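# Slide the paper roll onto the wooden holder's post

## Task

Lower the paper roll over the upright post of the wooden holder so that it sits down on the holder's base, then release it and move the gripper away so nothing of the robot (camera cables included) is touching the roll.

## Robot and tools

Robot: two arms, left_arm and right_arm, each with a parallel two-finger gripper. A fixed overhead camera cam_high (672x504) views the table; cam_left_wrist and cam_right_wrist (both 672x504) ride on the wrists and may show a slightly stale view while their arm moves. Loose objects can occasionally be nudged by an outside push. Anything falling off the table, or left off it, means failure.

Frame: all positions and orientations are in one scene frame. Origin is at table-top height, halfway between the two arms' nominal bases; +x points out over the table, +z up, and left_arm sits on the +y side (arm names do not match image left/right). Distances are metres; quaternions are written w first (qw, qx, qy, qz). Reported hand poses can be a few centimetres off, more at long reach. For each gripper, fingers point along its own +z and open and close along its y axis; end_effector_position is the point between the pads, roughly 1 cm behind the tips.

Row format (used by every moving call): one list of 16 numbers covering both arms, always all 16 even if only one arm should move: left_arm x, y, z, qw, qx, qy, qz, opening, then right_arm in the same order. x, y, z and the quaternion are an absolute target pose for that gripper in the scene frame, not an offset. Opening runs from -1 (closed) to +1 (fully open, 0.094 m). To keep an arm still, repeat its exact pose from the last result before it settled, plus the desired opening; to keep a gripper's orientation, resend the same quaternion every time rather than copying the drifted reading.

Tools:
- execute_actions {actions, cameras}: actions holds zero or one entry. [] just reports the state with pictures. {"rows": [...], "steps": n} plays up to 15 rows, one per control step of 1/30 s (n at most 15, default 15, minimum 5; the final row repeats if rows run out). Each target must lie within 0.6 m of that arm's last reported position along every gripper axis, or the call is rejected and nothing moves. {"steps": n} alone waits up to 300 steps counted from the previous result, including your thinking time. The result is read 5 steps before the action finishes; those remaining steps run while you reply. Pictures appear only for an empty list or when cameras requests them.
- move {target, speed, blend, blocking, cameras}: target is one 16-number row or a list of up to 15 rows (absolute poses, no 0.6 m rule). Grippers travel in straight lines, finishing together, in 0.5 to 10 s; anything longer is cut off at 10 s. speed is m/s per arm path, 0.002 to 2.9 (default 0.25), rotation capped at twice that in rad/s; one value or one per target. blend (metres) rounds corners of a multi-target list; 0 stops at each. blocking=false returns about 0.5 s after starting. No obstacle avoidance. Opening changes in the first target are sent immediately (the path pauses only if that target is within 10 mm of the gripper); changes in later targets apply on arrival once everything is still. The extra 'move:' line states the ending: done (within 10 mm and 2 degrees), off_target, moving, held or fault, plus limits=paced (pose clipped) or limits=held (steps withheld). Unnamed arms are done. done does not mean no contact.
- wait {seconds 0 to 10, cameras}: lets time pass; ends early if a move finishes.
- stop {cameras}: brakes a running move; fast moves need room. Fingers continue.
- zoom_image {camera, region [x0, y0, x1, y1]}: closer look at part of the newest image from cam_high, cam_left_wrist or cam_right_wrist, region up to 504x504 pixels, origin top-left.
- finished_scene {scene}: give the current scene number (1); ends the attempt irreversibly and it is judged with the robot hands-off.

Control behaviour: each step the commanded orientation is limited to 40 degrees from the measured one; damped IK favours position. Friction and weight can leave a gripper a centimetre or more off target in free air. Elbows never fully straighten. Avoid paths near an arm's own base (posture can flip) and wrists near the first joint axis. 'Hand target' in results is where the controller is currently driving.

Gripping: grip_measured uses the opening scale; empty it can read up to ~2.7 mm wide. On a hard part it reads up to ~3 mm (0.064) narrower, less on round parts. Full force is reached about 0.05 below the first-contact reading (0.11+ for round items). Close gently on deformable things. To release, command well above grip_measured. Joint positions' last value per arm is opening in metres.

Results also give joint torques (order as joint positions, offsets and noise included; joints 1-3 wrap at ±28 N m) and joint velocities ('within noise' means still). Joint ranges (rad): waist -2.618..3.054, shoulder 0..3.142, elbow 0..3.142 (straight 2.901), wrist pitch and yaw -1.571..1.571, wrist roll -2.094..2.094.

Avoid: dropping or releasing a moving roll, fast impacts, hard pressing past contact, arm-to-arm contact or one gripper closing on the other's fingers (can end the attempt), and the clearance check halting motion. Heat builds from holding loads, stretched arms or pushing unreachable poses: MOTOR HOT appears at 75 °C, at 90 °C the arm folds and idles, at 100 °C it collapses. Any arm stop is undesirable; smooth, economical motion is preferred.

Each tool is called after "Emit:" as a command line: name --argument value for each argument, lists and objects as JSON in quotes; but a table of rows of numbers goes row by row, as --pt "numbers of a row", without its own name.

## Session

Emit:
execute_actions --actions '[]' --cameras '["all"]'

Scene clock: 0.00 s of 4400.00 s.
left_arm: end_effector_position=(+0.3990, +0.2155, +0.3339) grip_measured=+1.000 end_effector_quat_wxyz=(+0.613, -0.149, +0.751, -0.193) | right_arm: end_effector_position=(+0.2363, -0.1520, +0.2376) grip_measured=+1.000 end_effector_quat_wxyz=(+0.503, -0.064, +0.821, +0.263)
Joint positions: left_arm=[-0.192 0.968 0.891 -0.096 -0.063 -0.512 0.094] | right_arm=[0.621 0.795 0.631 -0.201 0.071 0.431 0.094]
Joint velocities: within noise
Joint torques (N m): no reading
Motor temperatures (°C): left_arm=[23 24 21 24 22 21 23] | right_arm=[23 23 23 22 22 23 24]
Heat: left arm: 24 °C; right arm: 24 °C.
Hand target: left_arm +0.3971, +0.2160, +0.3393; +0.618, -0.147, +0.748, -0.193 | right_arm +0.2363, -0.1523, +0.2440; +0.509, -0.063, +0.816, +0.265

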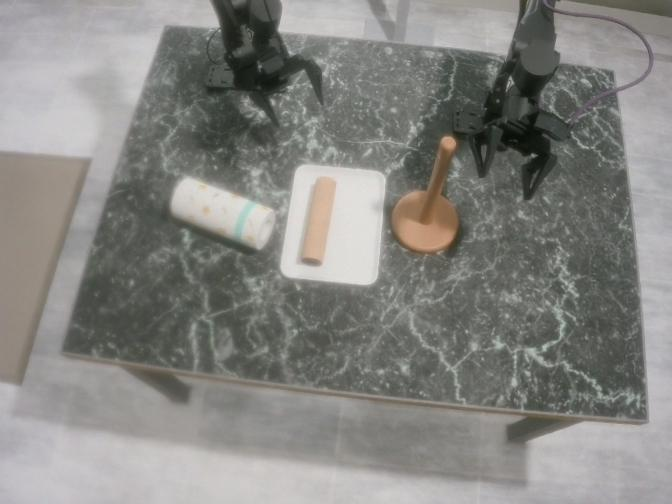

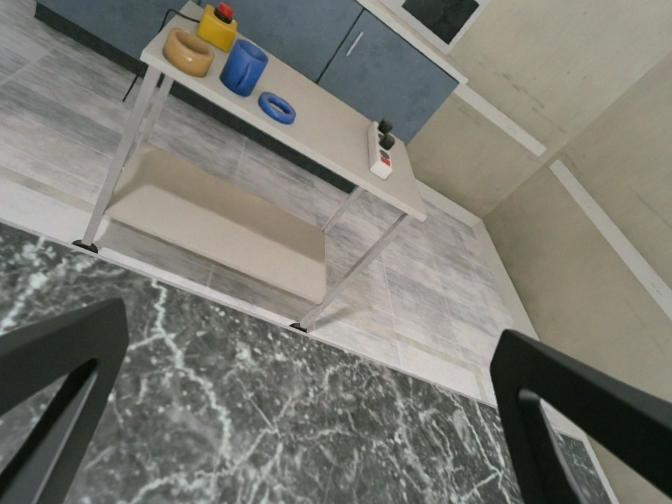

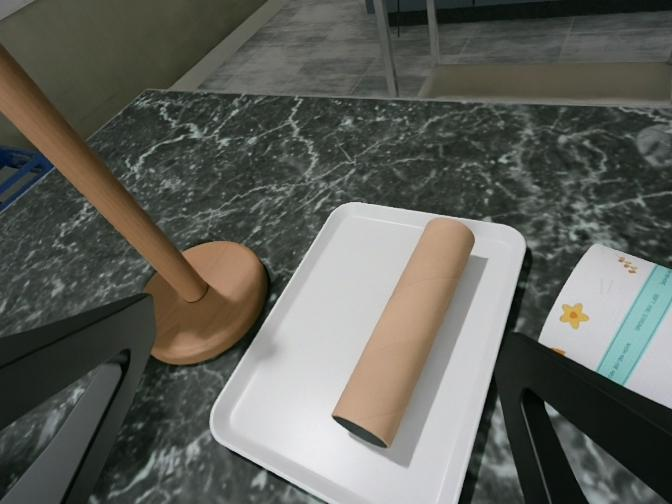

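Emit:
zoom_image --camera "cam_high" --region '[150, 160, 300, 270]'

Emit:
zoom_image --camera "cam_high" --region '[370, 120, 490, 260]'

Emit:
zoom_image --camera "cam_right_wrist" --region '[0, 0, 504, 504]'

Scaled by 3.360 from the camera's 672x504 image, which has a finer 960x720 frame.

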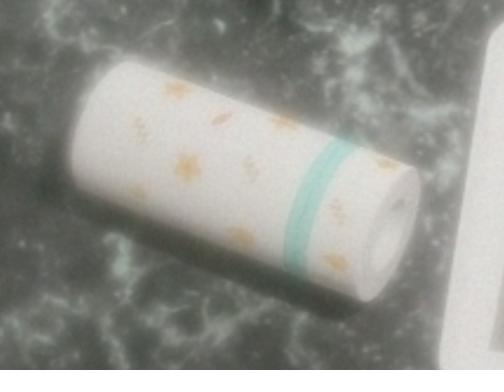

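Scaled by 3.600 from the camera's 672x504 image, which has a finer 960x720 frame.

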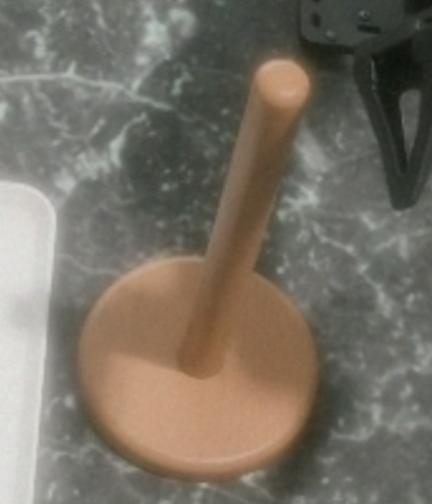

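Scaled by 1.000.

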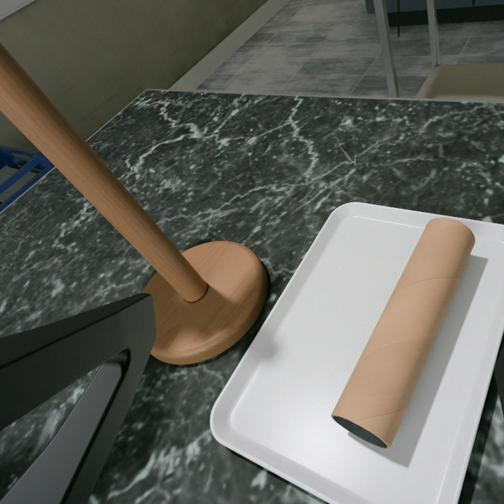

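Emit:
move --target '[0.377, 0.425, 0.334, 0.6426, -0.3616, 0.6748, -0.0058, 1.0, 0.369, -0.296, 0.165, 0.0, -0.6074, 0.7944, 0.0, 1.0]' --speed 0.6

Scene clock: 18.83 s of 4400.00 s.
left_arm: end_effector_position=(+0.3762, +0.4210, +0.3262) grip_measured=+1.000 end_effector_quat_wxyz=(+0.636, -0.358, +0.683, -0.009) | right_arm: end_effector_position=(+0.3661, -0.2979, +0.1672) grip_measured=+1.000 end_effector_quat_wxyz=(+0.011, -0.602, +0.799, -0.003)
Joint positions: left_arm=[0.371 1.001 0.891 -0.082 -0.079 -0.512 0.094] | right_arm=[0.066 2.066 2.085 -1.568 -0.006 -1.212 0.094]
Joint velocities: within noise
Joint torques (N m): left_arm=[0.46 -2.39 9.4 2.28 -0.11 -0.08] | right_arm=[0.55 -9.84 9.11 0.08 0.05 -0.04]
Motor temperatures (°C): left_arm=[23 24 22 29 22 21 23] | right_arm=[23 24 24 26 22 23 24]
Heat: left arm: 29 °C; right arm: 26 °C.
Hand target: left_arm +0.3768, +0.4249, +0.3338; +0.643, -0.362, +0.675, -0.006 | right_arm +0.3688, -0.2960, +0.1648; +0.004, -0.607, +0.794, -0.003
Off the commanded pose: left_arm 0.009 m, 1 deg | right_arm 0.004 m, 2 deg.
joint sent to its limit (right arm) — joint 4 (wrist pitch), lower limit.
Kept back: nothing.
move: done
camera_calibration:
cam_left_wrist: T_world_to_cam=[[0.4481, -0.685096, 0.574325, -0.0715519], [-0.307216, -0.721316, -0.620742, 0.646733], [0.839538, 0.101713, -0.533695, -0.080778], [0, 0, 0, 1]] pos_world=[0.298565, 0.425695, 0.399438]
cam_right_wrist: T_world_to_cam=[[0.987704, -0.156238, -0.00551754, -0.408053], [-0.13563, -0.873912, 0.466778, -0.264949], [-0.0777502, -0.46029, -0.884357, 0.143078], [0, 0, 0, 1]] pos_world=[0.378225, -0.229438, 0.247953]

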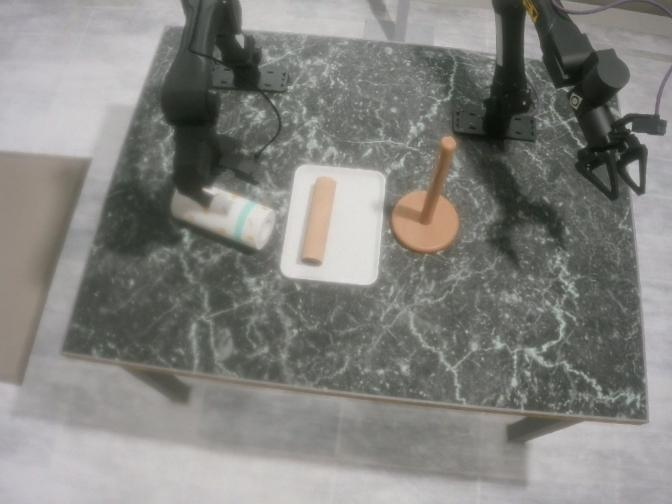

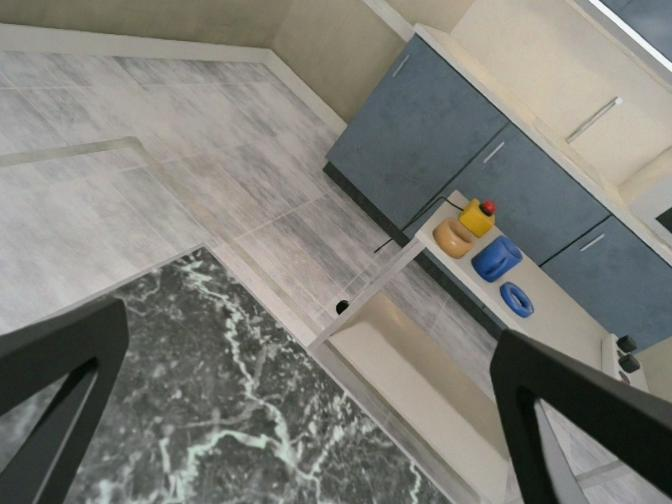

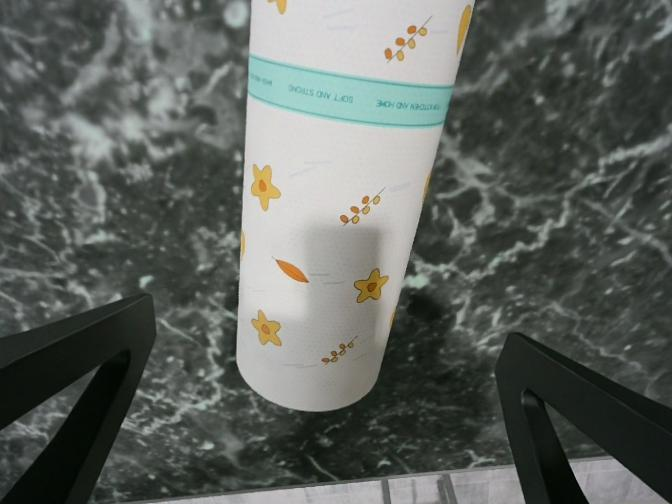

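Emit:
zoom_image --camera "cam_right_wrist" --region '[60, 180, 560, 504]'

Scaled by 1.008 from the camera's 672x504 image, which has a finer 960x720 frame.

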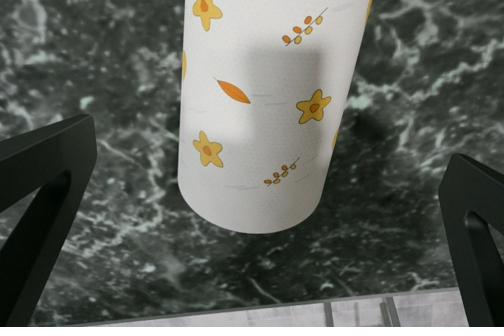

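Emit:
move --target '[0.3762, 0.4210, 0.3262, 0.636, -0.358, 0.683, -0.009, 1.0, 0.3640, -0.3109, 0.0926, 0.0, -0.6032, 0.7976, 0.0, 1.0]' --speed 0.25

Scene clock: 24.40 s of 4400.00 s.
left_arm: end_effector_position=(+0.3762, +0.4210, +0.3263) grip_measured=+1.000 end_effector_quat_wxyz=(+0.636, -0.358, +0.683, -0.009) | right_arm: end_effector_position=(+0.3660, -0.3089, +0.0891) grip_measured=+1.000 end_effector_quat_wxyz=(-0.005, -0.602, +0.799, +0.004)
Joint positions: left_arm=[0.371 1.001 0.891 -0.081 -0.079 -0.512 0.094] | right_arm=[0.04 2.064 1.769 -1.289 -0.002 -1.238 0.094]
Joint velocities: within noise
Joint torques (N m): left_arm=[0.08 -2.99 7.94 2.19 0 -0.02] | right_arm=[-0.29 -14.43 4.68 0.28 0.02 -0.03]
Motor temperatures (°C): left_arm=[23 24 23 30 22 21 23] | right_arm=[23 25 24 26 22 23 24]
Heat: left arm: 30 °C; right arm: 26 °C.
Hand target: left_arm +0.3762, +0.4210, +0.3260; +0.636, -0.358, +0.683, -0.009 | right_arm +0.3640, -0.3110, +0.0926; +0.000, -0.603, +0.798, +0.000
Off the commanded pose: left_arm 0.000 m, 0 deg | right_arm 0.004 m, 1 deg.
Kept back: nothing.
move: done
camera_calibration:
cam_left_wrist: T_world_to_cam=[[0.447909, -0.685184, 0.57437, -0.0714752], [-0.30699, -0.721219, -0.620967, 0.646713], [0.839723, 0.101811, -0.533385, -0.0809987], [0, 0, 0, 1]] pos_world=[0.298565, 0.425695, 0.399437]
cam_right_wrist: T_world_to_cam=[[0.987028, -0.156019, -0.0378578, -0.406885], [-0.119368, -0.870864, 0.47681, -0.244079], [-0.10736, -0.466106, -0.878191, 0.0774846], [0, 0, 0, 1]] pos_world=[0.38079, -0.239925, 0.169022]

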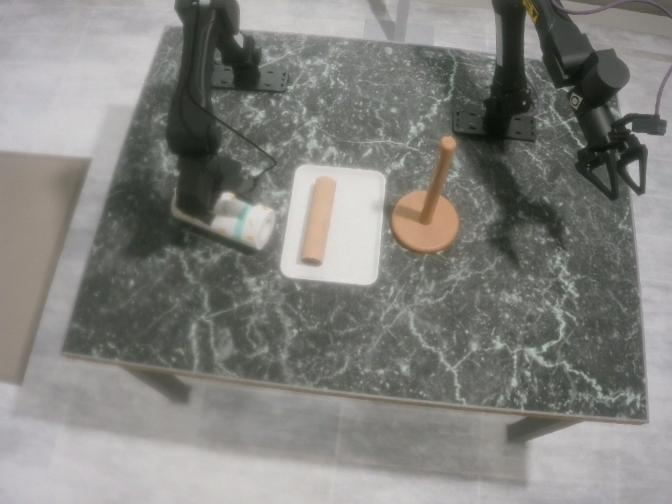

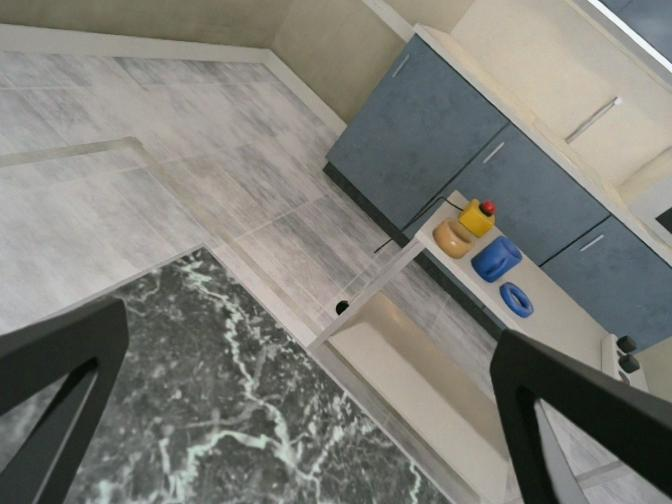

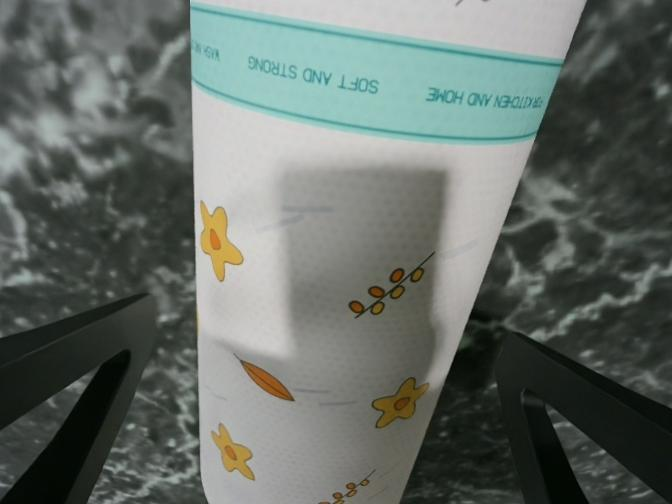

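Emit:
move --target '[0.3762, 0.4210, 0.3262, 0.636, -0.358, 0.683, -0.009, 1.0, 0.3650, -0.3113, 0.0495, 0.0, -0.5976, 0.8018, 0.0, 1.0]' --speed 0.12 --cameras '["cam_right_wrist", "cam_high"]'

Scene clock: 29.13 s of 4400.00 s.
left_arm: end_effector_position=(+0.3762, +0.4210, +0.3263) grip_measured=+1.000 end_effector_quat_wxyz=(+0.636, -0.358, +0.683, -0.009) | right_arm: end_effector_position=(+0.3677, -0.3088, +0.0551) grip_measured=+1.000 end_effector_quat_wxyz=(+0.005, -0.602, +0.799, -0.002)
Joint positions: left_arm=[0.371 1.001 0.891 -0.081 -0.079 -0.512 0.094] | right_arm=[0.04 2.064 1.634 -1.13 -0.002 -1.238 0.094]
Joint velocities: within noise
Joint torques (N m): left_arm=[0.06 -2.99 7.95 2.17 0.02 -0.05] | right_arm=[-0.32 -12.04 4.9 0.32 0.01 0.09]
Motor temperatures (°C): left_arm=[23 24 23 31 22 21 23] | right_arm=[23 25 24 25 22 23 24]
Heat: left arm: 31 °C; right arm: 25 °C.
Hand target: left_arm +0.3762, +0.4210, +0.3260; +0.636, -0.358, +0.683, -0.009 | right_arm +0.3650, -0.3113, +0.0497; +0.000, -0.598, +0.802, +0.000
Off the commanded pose: left_arm 0.000 m, 0 deg | right_arm 0.007 m, 1 deg.
Kept back: nothing.
move: done
camera_calibration:
cam_right_wrist: T_world_to_cam=[[0.987647, -0.156, -0.0147723, -0.411271], [-0.130579, -0.871472, 0.472742, -0.223429], [-0.0866215, -0.464973, -0.881077, 0.0407404], [0, 0, 0, 1]] pos_world=[0.380544, -0.239927, 0.135444]
Images, in order (width x height): cam_high 672x504, cam_right_wrist 672x504.

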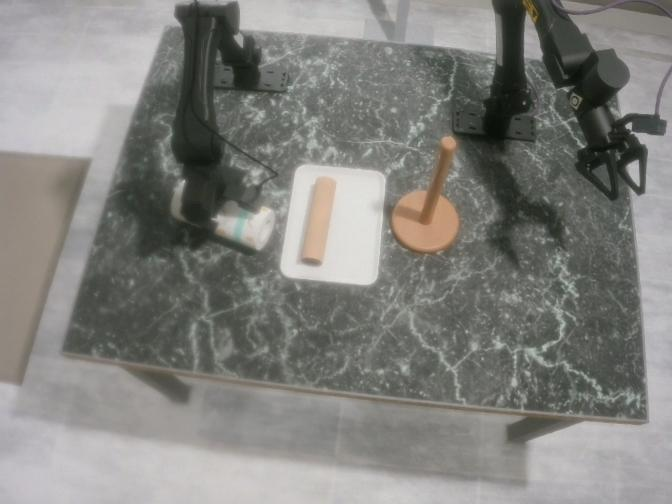

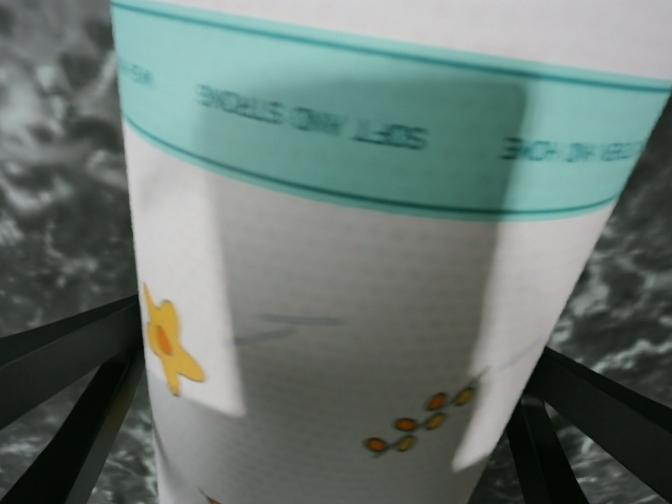

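Emit:
move --pt "0.3762 0.4210 0.3262 0.636 -0.358 0.683 -0.009 1.0 0.3650 -0.3113 0.0385 0.0 -0.5976 0.8018 0.0 1.0" --pt "0.3762 0.4210 0.3262 0.636 -0.358 0.683 -0.009 1.0 0.3650 -0.3113 0.0385 0.0 -0.5976 0.8018 0.0 0.68" --pt "0.3762 0.4210 0.3262 0.636 -0.358 0.683 -0.009 1.0 0.3650 -0.3050 0.105 0.0 -0.5976 0.8018 0.0 0.68" --speed '[0.12, 0.12, 0.15]' --cameras '["cam_right_wrist", "cam_high"]'

Scene clock: 34.67 s of 4400.00 s.
left_arm: end_effector_position=(+0.3762, +0.4210, +0.3263) grip_measured=+1.000 end_effector_quat_wxyz=(+0.636, -0.358, +0.683, -0.009) | right_arm: end_effector_position=(+0.3606, -0.3087, +0.0896) grip_measured=+0.726 end_effector_quat_wxyz=(-0.014, -0.596, +0.803, +0.010)
Joint positions: left_arm=[0.371 1.001 0.891 -0.081 -0.079 -0.512 0.094] | right_arm=[0.042 2.064 1.771 -1.312 -0.002 -1.223 0.081]
Joint velocities: within noise
Joint torques (N m): left_arm=[0.1 -2.96 7.94 2.17 -0.01 -0.03] | right_arm=[0.76 -14.13 9.36 -0.04 0.01 0.08]
Motor temperatures (°C): left_arm=[23 24 23 31 22 21 23] | right_arm=[23 26 24 25 22 23 24]
Heat: left arm: 31 °C; right arm: 26 °C.
Hand target: left_arm +0.3762, +0.4210, +0.3260; +0.636, -0.358, +0.683, -0.009 | right_arm +0.3646, -0.3050, +0.1048; +0.000, -0.598, +0.802, +0.000
Off the commanded pose: left_arm 0.000 m, 0 deg | right_arm 0.016 m, 2 deg.
Kept back: nothing.
move: off_target (right_arm)
camera_calibration:
cam_right_wrist: T_world_to_cam=[[0.983618, -0.17034, -0.0589864, -0.40282], [-0.121545, -0.868356, 0.480817, -0.243561], [-0.133123, -0.46577, -0.874835, 0.0864763], [0, 0, 0, 1]] pos_world=[0.37813, -0.239836, 0.169]
Images, in order (width x height): cam_high 672x504, cam_right_wrist 672x504.

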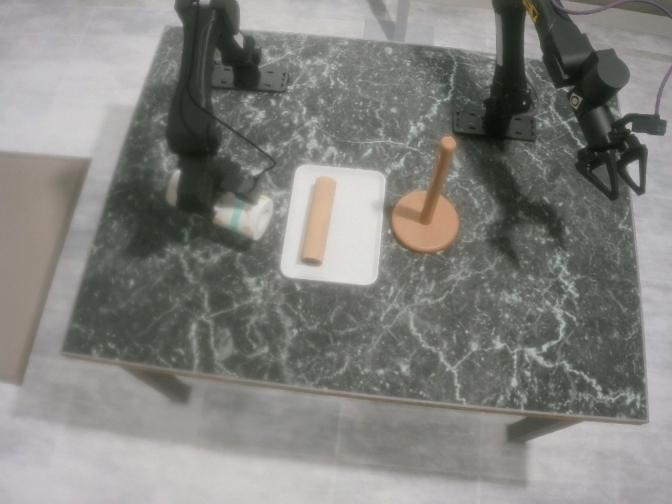

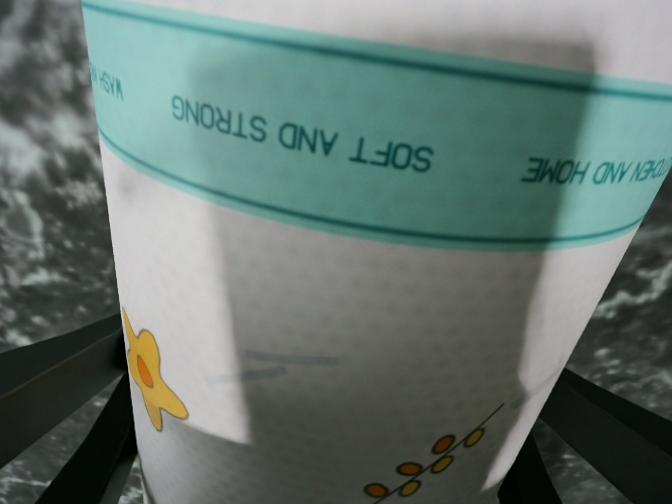

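Emit:
move --target '[0.3762, 0.4210, 0.3262, 0.636, -0.358, 0.683, -0.009, 1.0, 0.324, 0.124, 0.455, 0.6328, -0.3155, 0.6328, 0.3155, 0.68]' --speed 0.35 --cameras '["cam_right_wrist", "cam_high"]'

Scene clock: 38.13 s of 4400.00 s.
left_arm: end_effector_position=(+0.3762, +0.4210, +0.3263) grip_measured=+1.000 end_effector_quat_wxyz=(+0.636, -0.358, +0.683, -0.009) | right_arm: end_effector_position=(+0.3182, +0.1199, +0.4420) grip_measured=+0.726 end_effector_quat_wxyz=(+0.618, -0.328, +0.643, +0.311)
Joint positions: left_arm=[0.371 1.001 0.891 -0.081 -0.079 -0.512 0.094] | right_arm=[0.893 1.797 1.866 -0.11 -0.03 -0.007 0.081]
Joint velocities: within noise
Joint torques (N m): left_arm=[0.1 -2.97 7.9 2.18 0.01 -0.04] | right_arm=[0.02 -8.77 11.64 2.24 0.11 0.12]
Motor temperatures (°C): left_arm=[23 24 23 32 22 21 23] | right_arm=[23 26 24 25 22 23 24]
Heat: left arm: 32 °C; right arm: 26 °C.
Hand target: left_arm +0.3762, +0.4210, +0.3260; +0.636, -0.358, +0.683, -0.009 | right_arm +0.3233, +0.1232, +0.4545; +0.633, -0.316, +0.633, +0.316
Off the commanded pose: left_arm 0.000 m, 0 deg | right_arm 0.015 m, 3 deg.
Kept back: nothing.
move: off_target (right_arm)
camera_calibration:
cam_right_wrist: T_world_to_cam=[[0.816972, -0.562621, 0.12655, -0.249288], [-0.203438, -0.48652, -0.849654, 0.522299], [0.539602, 0.668398, -0.511931, 0.0783594], [0, 0, 0, 1]] pos_world=[0.267634, 0.0614789, 0.515435]
Images, in order (width x height): cam_high 672x504, cam_right_wrist 672x504.

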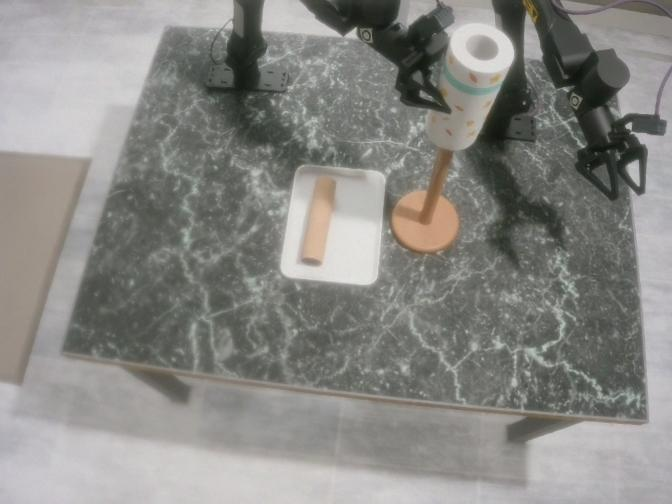

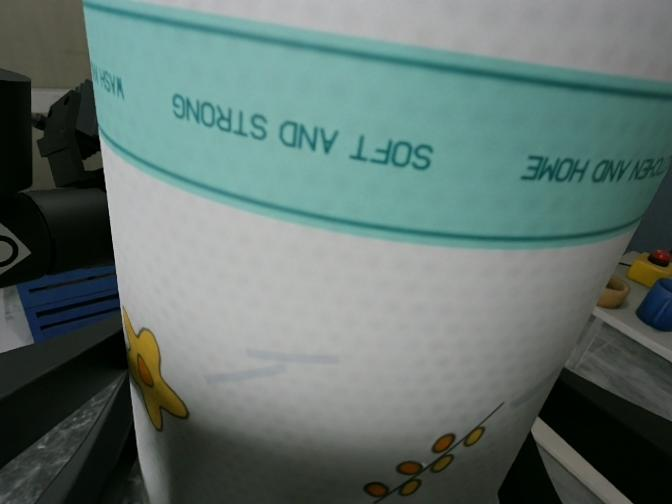

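Emit:
zoom_image --camera "cam_high" --region '[380, 10, 540, 260]'

Scaled by 2.016 from the camera's 672x504 image, which has a finer 960x720 frame.

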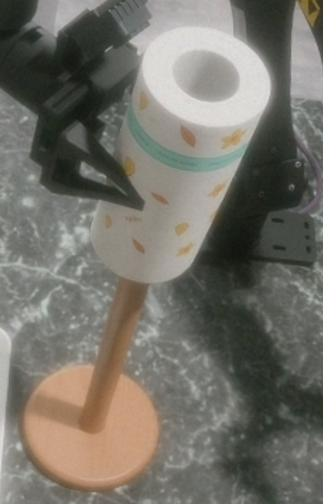

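Emit:
zoom_image --camera "cam_high" --region '[415, 80, 505, 170]'

Emit:
zoom_image --camera "cam_high" --region '[430, 10, 530, 100]'

Scaled by 5.600 from the camera's 672x504 image, which has a finer 960x720 frame.

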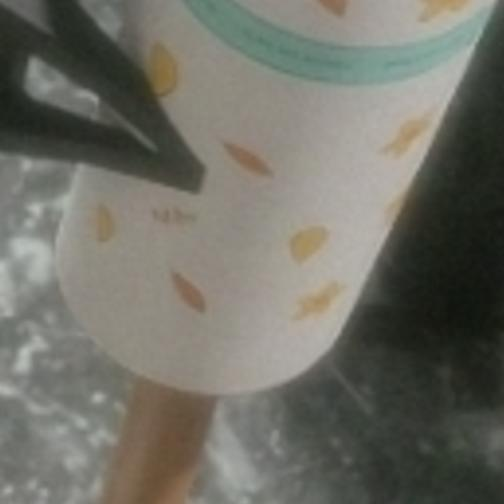

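Scaled by 5.040 from the camera's 672x504 image, which has a finer 960x720 frame.

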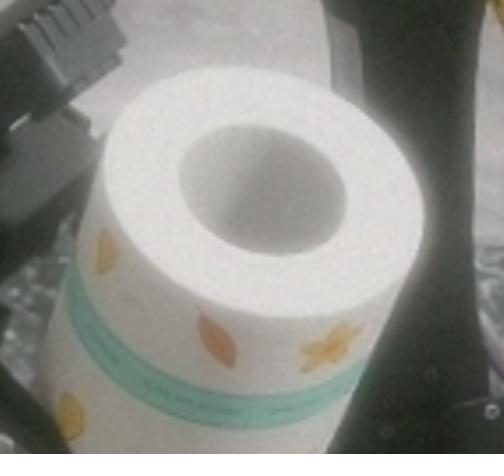

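Emit:
move --target '[0.3762, 0.4210, 0.3262, 0.636, -0.358, 0.683, -0.009, 1.0, 0.3155, 0.1231, 0.438, 0.6465, -0.3085, 0.6188, 0.3223, 0.68]' --speed 0.1 --cameras '["cam_high"]'

Emit:
zoom_image --camera "cam_high" --region '[410, 20, 530, 170]'

Scene clock: 44.47 s of 4400.00 s.
left_arm: end_effector_position=(+0.3762, +0.4210, +0.3263) grip_measured=+1.000 end_effector_quat_wxyz=(+0.636, -0.358, +0.683, -0.009) | right_arm: end_effector_position=(+0.3212, +0.1273, +0.4227) grip_measured=+0.726 end_effector_quat_wxyz=(+0.633, -0.319, +0.631, +0.315)
Joint positions: left_arm=[0.371 1.001 0.891 -0.081 -0.079 -0.512 0.094] | right_arm=[0.902 1.797 1.744 0.053 -0.015 -0.007 0.081]
Joint velocities: within noise
Joint torques (N m): left_arm=[0.03 -2.93 7.92 2.17 0 -0.01] | right_arm=[0.5 -13.42 6.89 2.26 0.12 0.11]
Motor temperatures (°C): left_arm=[23 24 23 32 22 21 23] | right_arm=[23 26 24 27 22 23 25]
Heat: left arm: 32 °C; right arm: 27 °C.
Hand target: left_arm +0.3762, +0.4210, +0.3260; +0.636, -0.358, +0.683, -0.009 | right_arm +0.3155, +0.1230, +0.4379; +0.646, -0.309, +0.619, +0.322
Off the commanded pose: left_arm 0.000 m, 0 deg | right_arm 0.017 m, 3 deg.
Kept back: nothing.
move: off_target (right_arm)
Images, in order (width x height): cam_high 672x504.

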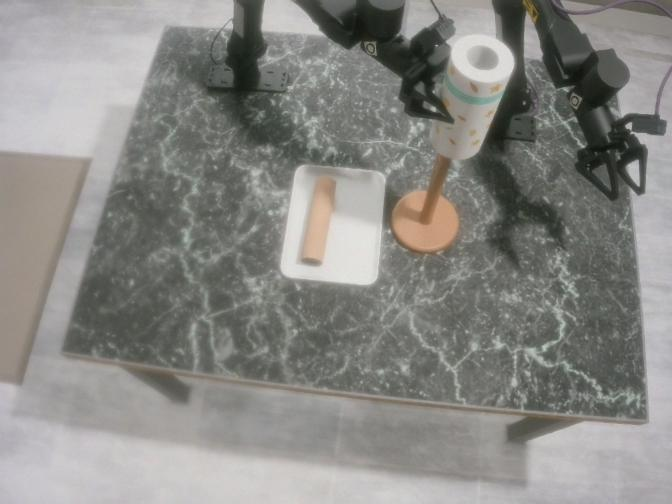

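Scaled by 3.360 from the camera's 672x504 image, which has a finer 960x720 frame.

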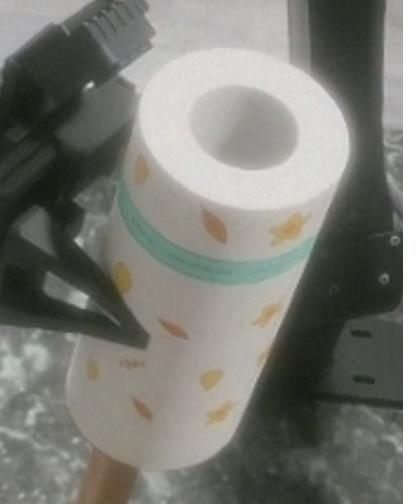

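Emit:
zoom_image --camera "cam_high" --region '[415, 90, 505, 180]'

Scaled by 5.600 from the camera's 672x504 image, which has a finer 960x720 frame.

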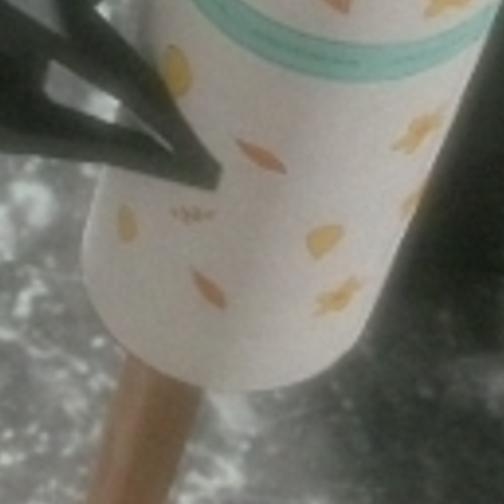

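Emit:
move --target '[0.3762, 0.4210, 0.3262, 0.636, -0.358, 0.683, -0.009, 1.0, 0.3053, 0.1154, 0.441, 0.6465, -0.3085, 0.6188, 0.3223, 0.68]' --speed 0.1 --cameras '["cam_high"]'

Emit:
zoom_image --camera "cam_high" --region '[415, 90, 505, 180]'

Scene clock: 47.67 s of 4400.00 s.
left_arm: end_effector_position=(+0.3762, +0.4210, +0.3263) grip_measured=+1.000 end_effector_quat_wxyz=(+0.636, -0.358, +0.683, -0.009) | right_arm: end_effector_position=(+0.3167, +0.1266, +0.4151) grip_measured=+0.726 end_effector_quat_wxyz=(+0.628, -0.321, +0.636, +0.312)
Joint positions: left_arm=[0.371 1.001 0.891 -0.081 -0.079 -0.512 0.094] | right_arm=[0.911 1.781 1.709 0.058 -0.006 -0.007 0.081]
Joint velocities: within noise
Joint torques (N m): left_arm=[-0.01 -2.99 7.97 2.18 -0.01 -0.01] | right_arm=[0.62 -15.98 6.37 2.2 0.12 0.09]
Motor temperatures (°C): left_arm=[23 24 23 32 22 21 23] | right_arm=[23 26 24 28 22 23 25]
Heat: left arm: 32 °C; right arm: 28 °C.
Hand target: left_arm +0.3762, +0.4210, +0.3260; +0.636, -0.358, +0.683, -0.009 | right_arm +0.3057, +0.1158, +0.4408; +0.646, -0.309, +0.619, +0.322
Off the commanded pose: left_arm 0.000 m, 0 deg | right_arm 0.030 m, 3 deg.
Kept back: nothing.
move: off_target (right_arm)
Images, in order (width x height): cam_high 672x504.

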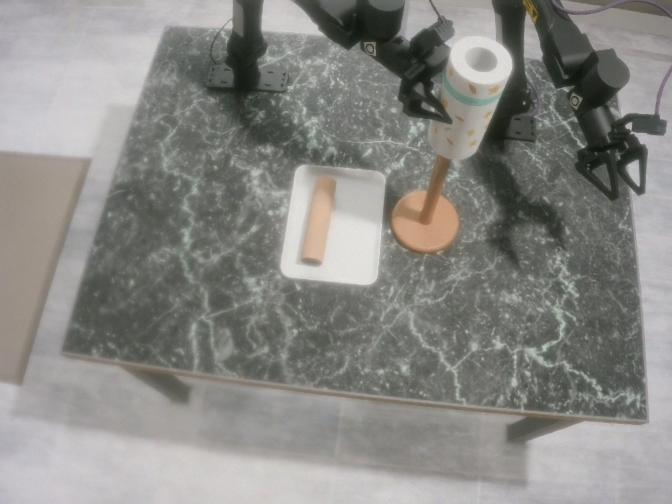

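Scaled by 5.600 from the camera's 672x504 image, which has a finer 960x720 frame.

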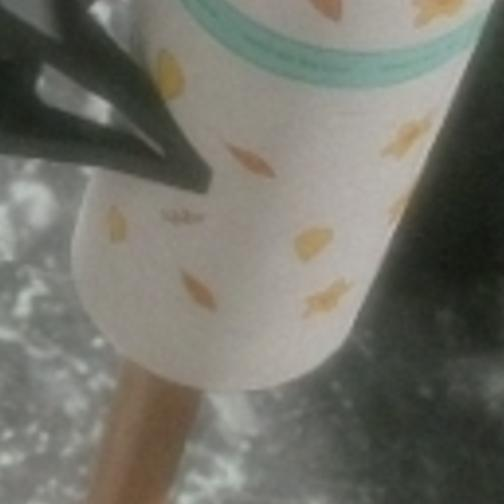

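Emit:
move --target '[0.3762, 0.4210, 0.3262, 0.636, -0.358, 0.683, -0.009, 1.0, 0.3026, 0.1094, 0.4487, 0.6525, -0.3054, 0.6125, 0.3253, 0.68]' --speed 0.1 --cameras '["cam_high"]'

Emit:
zoom_image --camera "cam_high" --region '[415, 90, 505, 180]'

Scene clock: 51.13 s of 4400.00 s.
left_arm: end_effector_position=(+0.3762, +0.4210, +0.3263) grip_measured=+1.000 end_effector_quat_wxyz=(+0.636, -0.358, +0.683, -0.009) | right_arm: end_effector_position=(+0.3128, +0.1215, +0.4229) grip_measured=+0.726 end_effector_quat_wxyz=(+0.634, -0.319, +0.631, +0.315)
Joint positions: left_arm=[0.371 1.001 0.891 -0.081 -0.079 -0.512 0.094] | right_arm=[0.911 1.758 1.695 0.064 -0.005 -0.007 0.081]
Joint velocities: within noise
Joint torques (N m): left_arm=[0.05 -3 7.92 2.17 0.01 0] | right_arm=[0.36 -15.68 6.27 2.26 0.08 0.11]
Motor temperatures (°C): left_arm=[23 24 23 33 22 21 23] | right_arm=[23 27 24 28 22 23 25]
Heat: left arm: 33 °C; right arm: 28 °C.
Hand target: left_arm +0.3762, +0.4210, +0.3260; +0.636, -0.358, +0.683, -0.009 | right_arm +0.3029, +0.1098, +0.4484; +0.652, -0.306, +0.613, +0.325
Off the commanded pose: left_arm 0.000 m, 0 deg | right_arm 0.030 m, 4 deg.
Kept back: nothing.
move: off_target (right_arm)
Images, in order (width x height): cam_high 672x504.

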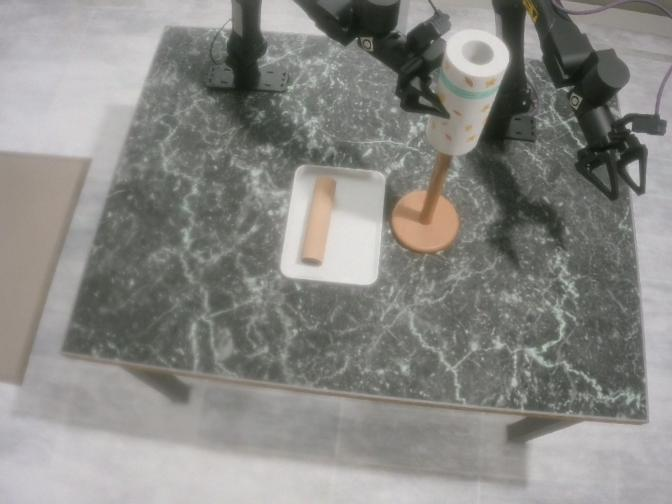

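Scaled by 5.600 from the camera's 672x504 image, which has a finer 960x720 frame.

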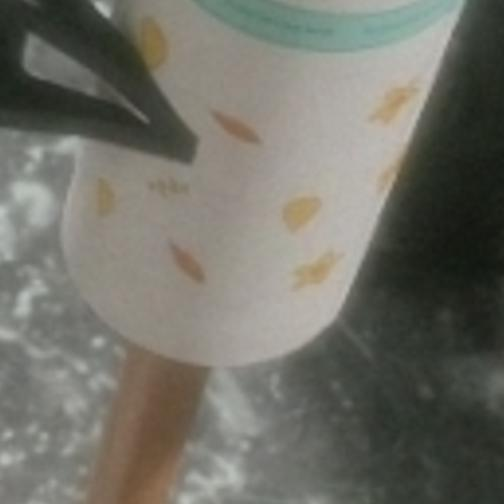

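Emit:
move --target '[0.3762, 0.4210, 0.3262, 0.636, -0.358, 0.683, -0.009, 1.0, 0.3058, 0.1138, 0.385, 0.6484, -0.3079, 0.6176, 0.3233, 0.68]' --speed 0.1 --cameras '["cam_high"]'

Emit:
zoom_image --camera "cam_high" --region '[400, 30, 520, 180]'

Scene clock: 54.37 s of 4400.00 s.
left_arm: end_effector_position=(+0.3762, +0.4210, +0.3263) grip_measured=+1.000 end_effector_quat_wxyz=(+0.636, -0.358, +0.683, -0.009) | right_arm: end_effector_position=(+0.3139, +0.1218, +0.3615) grip_measured=+0.726 end_effector_quat_wxyz=(+0.630, -0.319, +0.635, +0.312)
Joint positions: left_arm=[0.371 1.001 0.891 -0.081 -0.079 -0.512 0.094] | right_arm=[0.911 1.748 1.451 0.286 -0.001 -0.007 0.081]
Joint velocities: within noise
Joint torques (N m): left_arm=[0.09 -2.99 7.91 2.17 0.02 -0.03] | right_arm=[0.32 -14.82 6.61 2.28 0.04 0.09]
Motor temperatures (°C): left_arm=[23 24 23 33 22 21 23] | right_arm=[23 27 24 28 22 23 25]
Heat: left arm: 33 °C; right arm: 28 °C.
Hand target: left_arm +0.3762, +0.4210, +0.3260; +0.636, -0.358, +0.683, -0.009 | right_arm +0.3060, +0.1141, +0.3846; +0.648, -0.308, +0.618, +0.323
Off the commanded pose: left_arm 0.000 m, 0 deg | right_arm 0.026 m, 3 deg.
Kept back: nothing.
move: off_target (right_arm)
Images, in order (width x height): cam_high 672x504.

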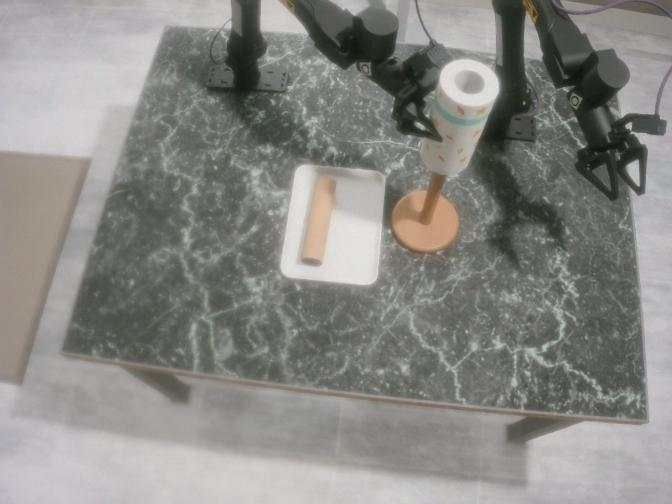

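Scaled by 3.360 from the camera's 672x504 image, which has a finer 960x720 frame.

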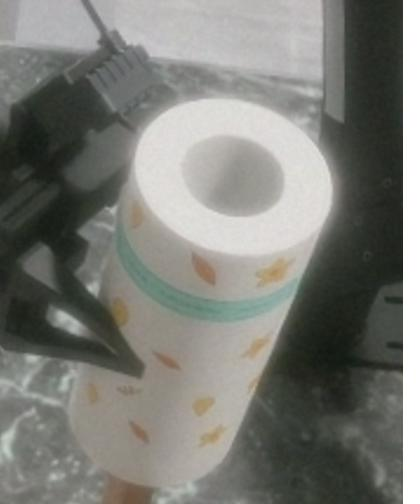

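Emit:
move --pt "0.3762 0.4210 0.3262 0.636 -0.358 0.683 -0.009 1.0 0.3076 0.1162 0.32 0.6481 -0.3077 0.6171 0.3231 0.68" --pt "0.3762 0.4210 0.3262 0.636 -0.358 0.683 -0.009 1.0 0.3099 0.1195 0.23 0.6481 -0.3077 0.6171 0.3231 0.68" --pt "0.3762 0.4210 0.3262 0.636 -0.358 0.683 -0.009 1.0 0.3108 0.1207 0.152 0.6449 -0.3094 0.6205 0.3215 0.68" --speed '[0.12, 0.12, 0.1]' --blend 0.03 --cameras '["cam_high"]'

Emit:
zoom_image --camera "cam_high" --region '[370, 110, 500, 260]'

Scene clock: 58.07 s of 4400.00 s.
left_arm: end_effector_position=(+0.3762, +0.4210, +0.3263) grip_measured=+1.000 end_effector_quat_wxyz=(+0.636, -0.358, +0.683, -0.009) | right_arm: end_effector_position=(+0.3140, +0.1200, +0.1581) grip_measured=+0.726 end_effector_quat_wxyz=(+0.644, -0.311, +0.624, +0.316)
Joint positions: left_arm=[0.371 1.001 0.891 -0.081 -0.079 -0.512 0.094] | right_arm=[0.911 2.111 0.994 1.146 0.005 -0.006 0.081]
Joint velocities: within noise
Joint torques (N m): left_arm=[0.05 -2.96 7.92 2.16 -0.02 -0.03] | right_arm=[0.39 -10.36 4.93 2.38 -0.03 0.09]
Motor temperatures (°C): left_arm=[23 24 23 33 22 21 23] | right_arm=[23 27 24 29 22 23 25]
Heat: left arm: 33 °C; right arm: 29 °C.
Hand target: left_arm +0.3762, +0.4210, +0.3260; +0.636, -0.358, +0.683, -0.009 | right_arm +0.3107, +0.1207, +0.1522; +0.645, -0.310, +0.621, +0.321
Off the commanded pose: left_arm 0.000 m, 0 deg | right_arm 0.007 m, 1 deg.
Kept back: nothing.
move: done
Images, in order (width x height): cam_high 672x504.

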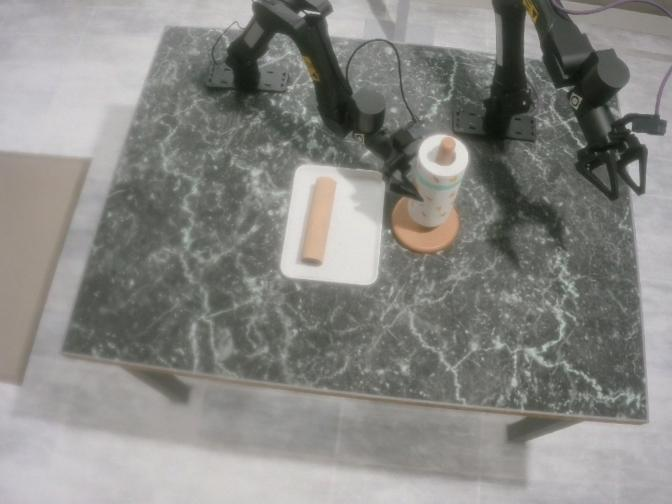

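Scaled by 3.360 from the camera's 672x504 image, which has a finer 960x720 frame.

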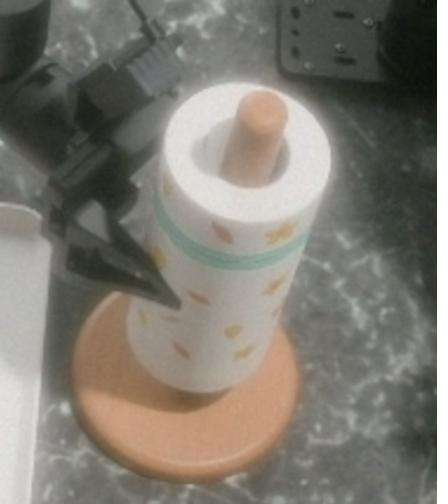

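Emit:
move --target '[0.3762, 0.4210, 0.3262, 0.636, -0.358, 0.683, -0.009, 1.0, 0.3108, 0.1207, 0.116, 0.6449, -0.3094, 0.6205, 0.3215, 0.68]' --speed 0.07 --cameras '["cam_high"]'

Emit:
zoom_image --camera "cam_high" --region '[370, 110, 500, 260]'

Scene clock: 59.40 s of 4400.00 s.
left_arm: end_effector_position=(+0.3762, +0.4210, +0.3263) grip_measured=+1.000 end_effector_quat_wxyz=(+0.636, -0.358, +0.683, -0.009) | right_arm: end_effector_position=(+0.3150, +0.1214, +0.1251) grip_measured=+0.726 end_effector_quat_wxyz=(+0.645, -0.310, +0.623, +0.317)
Joint positions: left_arm=[0.371 1.001 0.891 -0.081 -0.079 -0.512 0.094] | right_arm=[0.911 2.225 0.994 1.264 0.005 -0.006 0.081]
Joint velocities: within noise
Joint torques (N m): left_arm=[0.06 -2.97 7.94 2.19 0 -0.04] | right_arm=[0.39 -10.17 4.07 2.45 -0.02 0.07]
Motor temperatures (°C): left_arm=[23 24 23 33 22 21 23] | right_arm=[23 27 24 29 22 23 25]
Heat: left arm: 33 °C; right arm: 29 °C.
Hand target: left_arm +0.3762, +0.4210, +0.3260; +0.636, -0.358, +0.683, -0.009 | right_arm +0.3107, +0.1207, +0.1161; +0.644, -0.310, +0.621, +0.321
Off the commanded pose: left_arm 0.000 m, 0 deg | right_arm 0.010 m, 1 deg.
Kept back: nothing.
move: done
Images, in order (width x height): cam_high 672x504.

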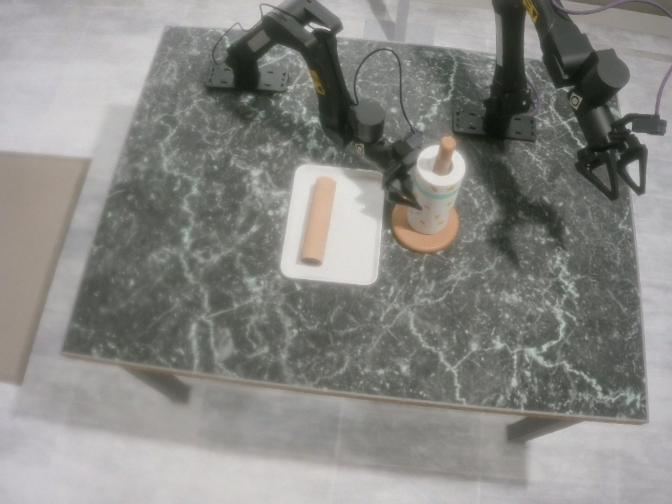

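Scaled by 3.360 from the camera's 672x504 image, which has a finer 960x720 frame.

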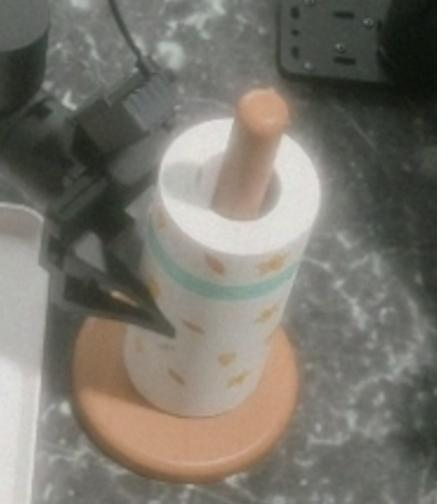

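Emit:
move --target '[0.3762, 0.4210, 0.3262, 0.636, -0.358, 0.683, -0.009, 1.0, 0.3108, 0.1207, 0.100, 0.6449, -0.3094, 0.6205, 0.3215, 0.68]' --speed 0.06 --cameras '["cam_high"]'

Emit:
zoom_image --camera "cam_high" --region '[370, 110, 500, 260]'

Scene clock: 60.83 s of 4400.00 s.
left_arm: end_effector_position=(+0.3762, +0.4210, +0.3263) grip_measured=+1.000 end_effector_quat_wxyz=(+0.636, -0.358, +0.683, -0.009) | right_arm: end_effector_position=(+0.3145, +0.1208, +0.1211) grip_measured=+0.726 end_effector_quat_wxyz=(+0.656, -0.304, +0.611, +0.323)
Joint positions: left_arm=[0.371 1.001 0.891 -0.081 -0.079 -0.512 0.094] | right_arm=[0.911 2.269 0.994 1.345 0.005 -0.006 0.081]
Joint velocities: within noise
Joint torques (N m): left_arm=[0.03 -2.97 7.88 2.18 0 -0.02] | right_arm=[0.36 -9.36 4.11 2.06 -0.02 0.08]
Motor temperatures (°C): left_arm=[23 24 23 33 22 21 23] | right_arm=[23 27 24 29 22 23 25]
Heat: left arm: 33 °C; right arm: 29 °C.
Hand target: left_arm +0.3762, +0.4210, +0.3260; +0.636, -0.358, +0.683, -0.009 | right_arm +0.3105, +0.1203, +0.1002; +0.645, -0.310, +0.621, +0.321
Off the commanded pose: left_arm 0.000 m, 0 deg | right_arm 0.021 m, 2 deg.
Kept back: nothing.
move: off_target (right_arm)
Images, in order (width x height): cam_high 672x504.

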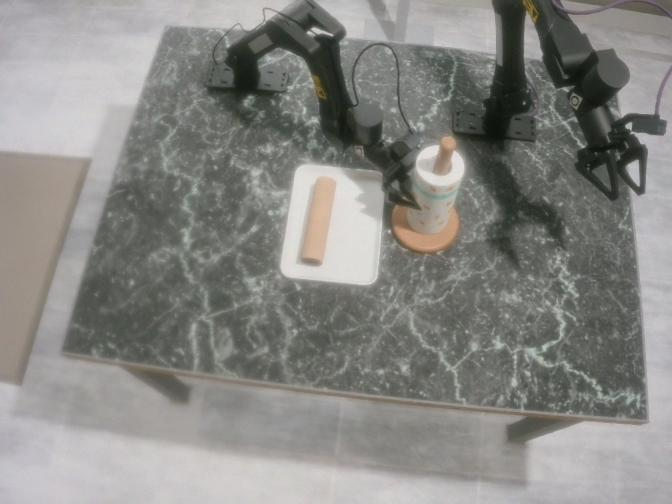

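Scaled by 3.360 from the camera's 672x504 image, which has a finer 960x720 frame.

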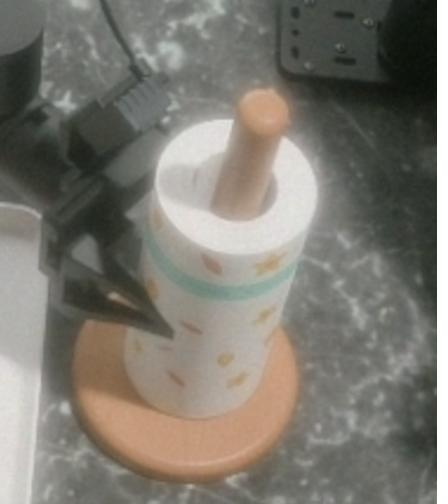

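Emit:
move --pt "0.3762 0.4210 0.3262 0.636 -0.358 0.683 -0.009 1.0 0.3110 0.1206 0.115 0.6449 -0.3094 0.6205 0.3215 0.68" --pt "0.3762 0.4210 0.3262 0.636 -0.358 0.683 -0.009 1.0 0.3110 0.1206 0.115 0.6449 -0.3094 0.6205 0.3215 1.0" --pt "0.3762 0.4210 0.3262 0.636 -0.358 0.683 -0.009 1.0 0.2330 0.0180 0.122 0.6449 -0.3094 0.6205 0.3215 1.0" --speed '[0.1, 0.1, 0.2]' --cameras '["cam_high"]'

Emit:
zoom_image --camera "cam_high" --region '[370, 110, 500, 260]'

Scene clock: 63.90 s of 4400.00 s.
left_arm: end_effector_position=(+0.3762, +0.4210, +0.3263) grip_measured=+1.000 end_effector_quat_wxyz=(+0.636, -0.358, +0.683, -0.009) | right_arm: end_effector_position=(+0.2363, +0.0172, +0.0835) grip_measured=+0.998 end_effector_quat_wxyz=(+0.595, -0.334, +0.670, +0.292)
Joint positions: left_arm=[0.371 1.001 0.891 -0.081 -0.079 -0.512 0.094] | right_arm=[0.911 1.999 0.43 1.447 0.005 -0.006 0.094]
Joint velocities: within noise
Joint torques (N m): left_arm=[0.03 -3.03 7.95 2.19 0 -0.02] | right_arm=[0.51 -11.96 2.37 3.23 -0.01 0.09]
Motor temperatures (°C): left_arm=[23 24 23 33 22 21 23] | right_arm=[23 27 24 30 22 23 25]
Heat: left arm: 33 °C; right arm: 30 °C.
Hand target: left_arm +0.3762, +0.4210, +0.3260; +0.636, -0.358, +0.683, -0.009 | right_arm +0.2330, +0.0179, +0.1206; +0.635, -0.314, +0.630, +0.317
Off the commanded pose: left_arm 0.000 m, 0 deg | right_arm 0.039 m, 9 deg.
joint sent to its limit (right arm) — joint 4 (wrist pitch), upper limit.
Kept back: nothing.
move: off_target (right_arm)
Images, in order (width x height): cam_high 672x504.

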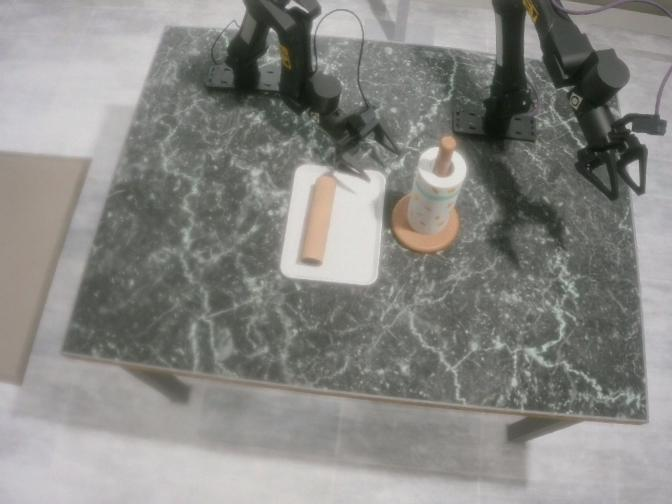

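Scaled by 3.360 from the camera's 672x504 image, which has a finer 960x720 frame.

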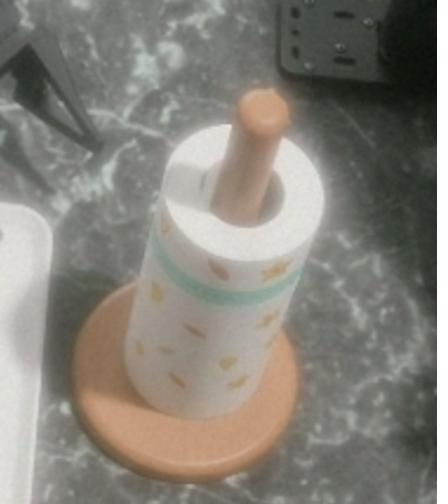

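Emit:
finished_scene --scene 1

The scene is finished: the task was done.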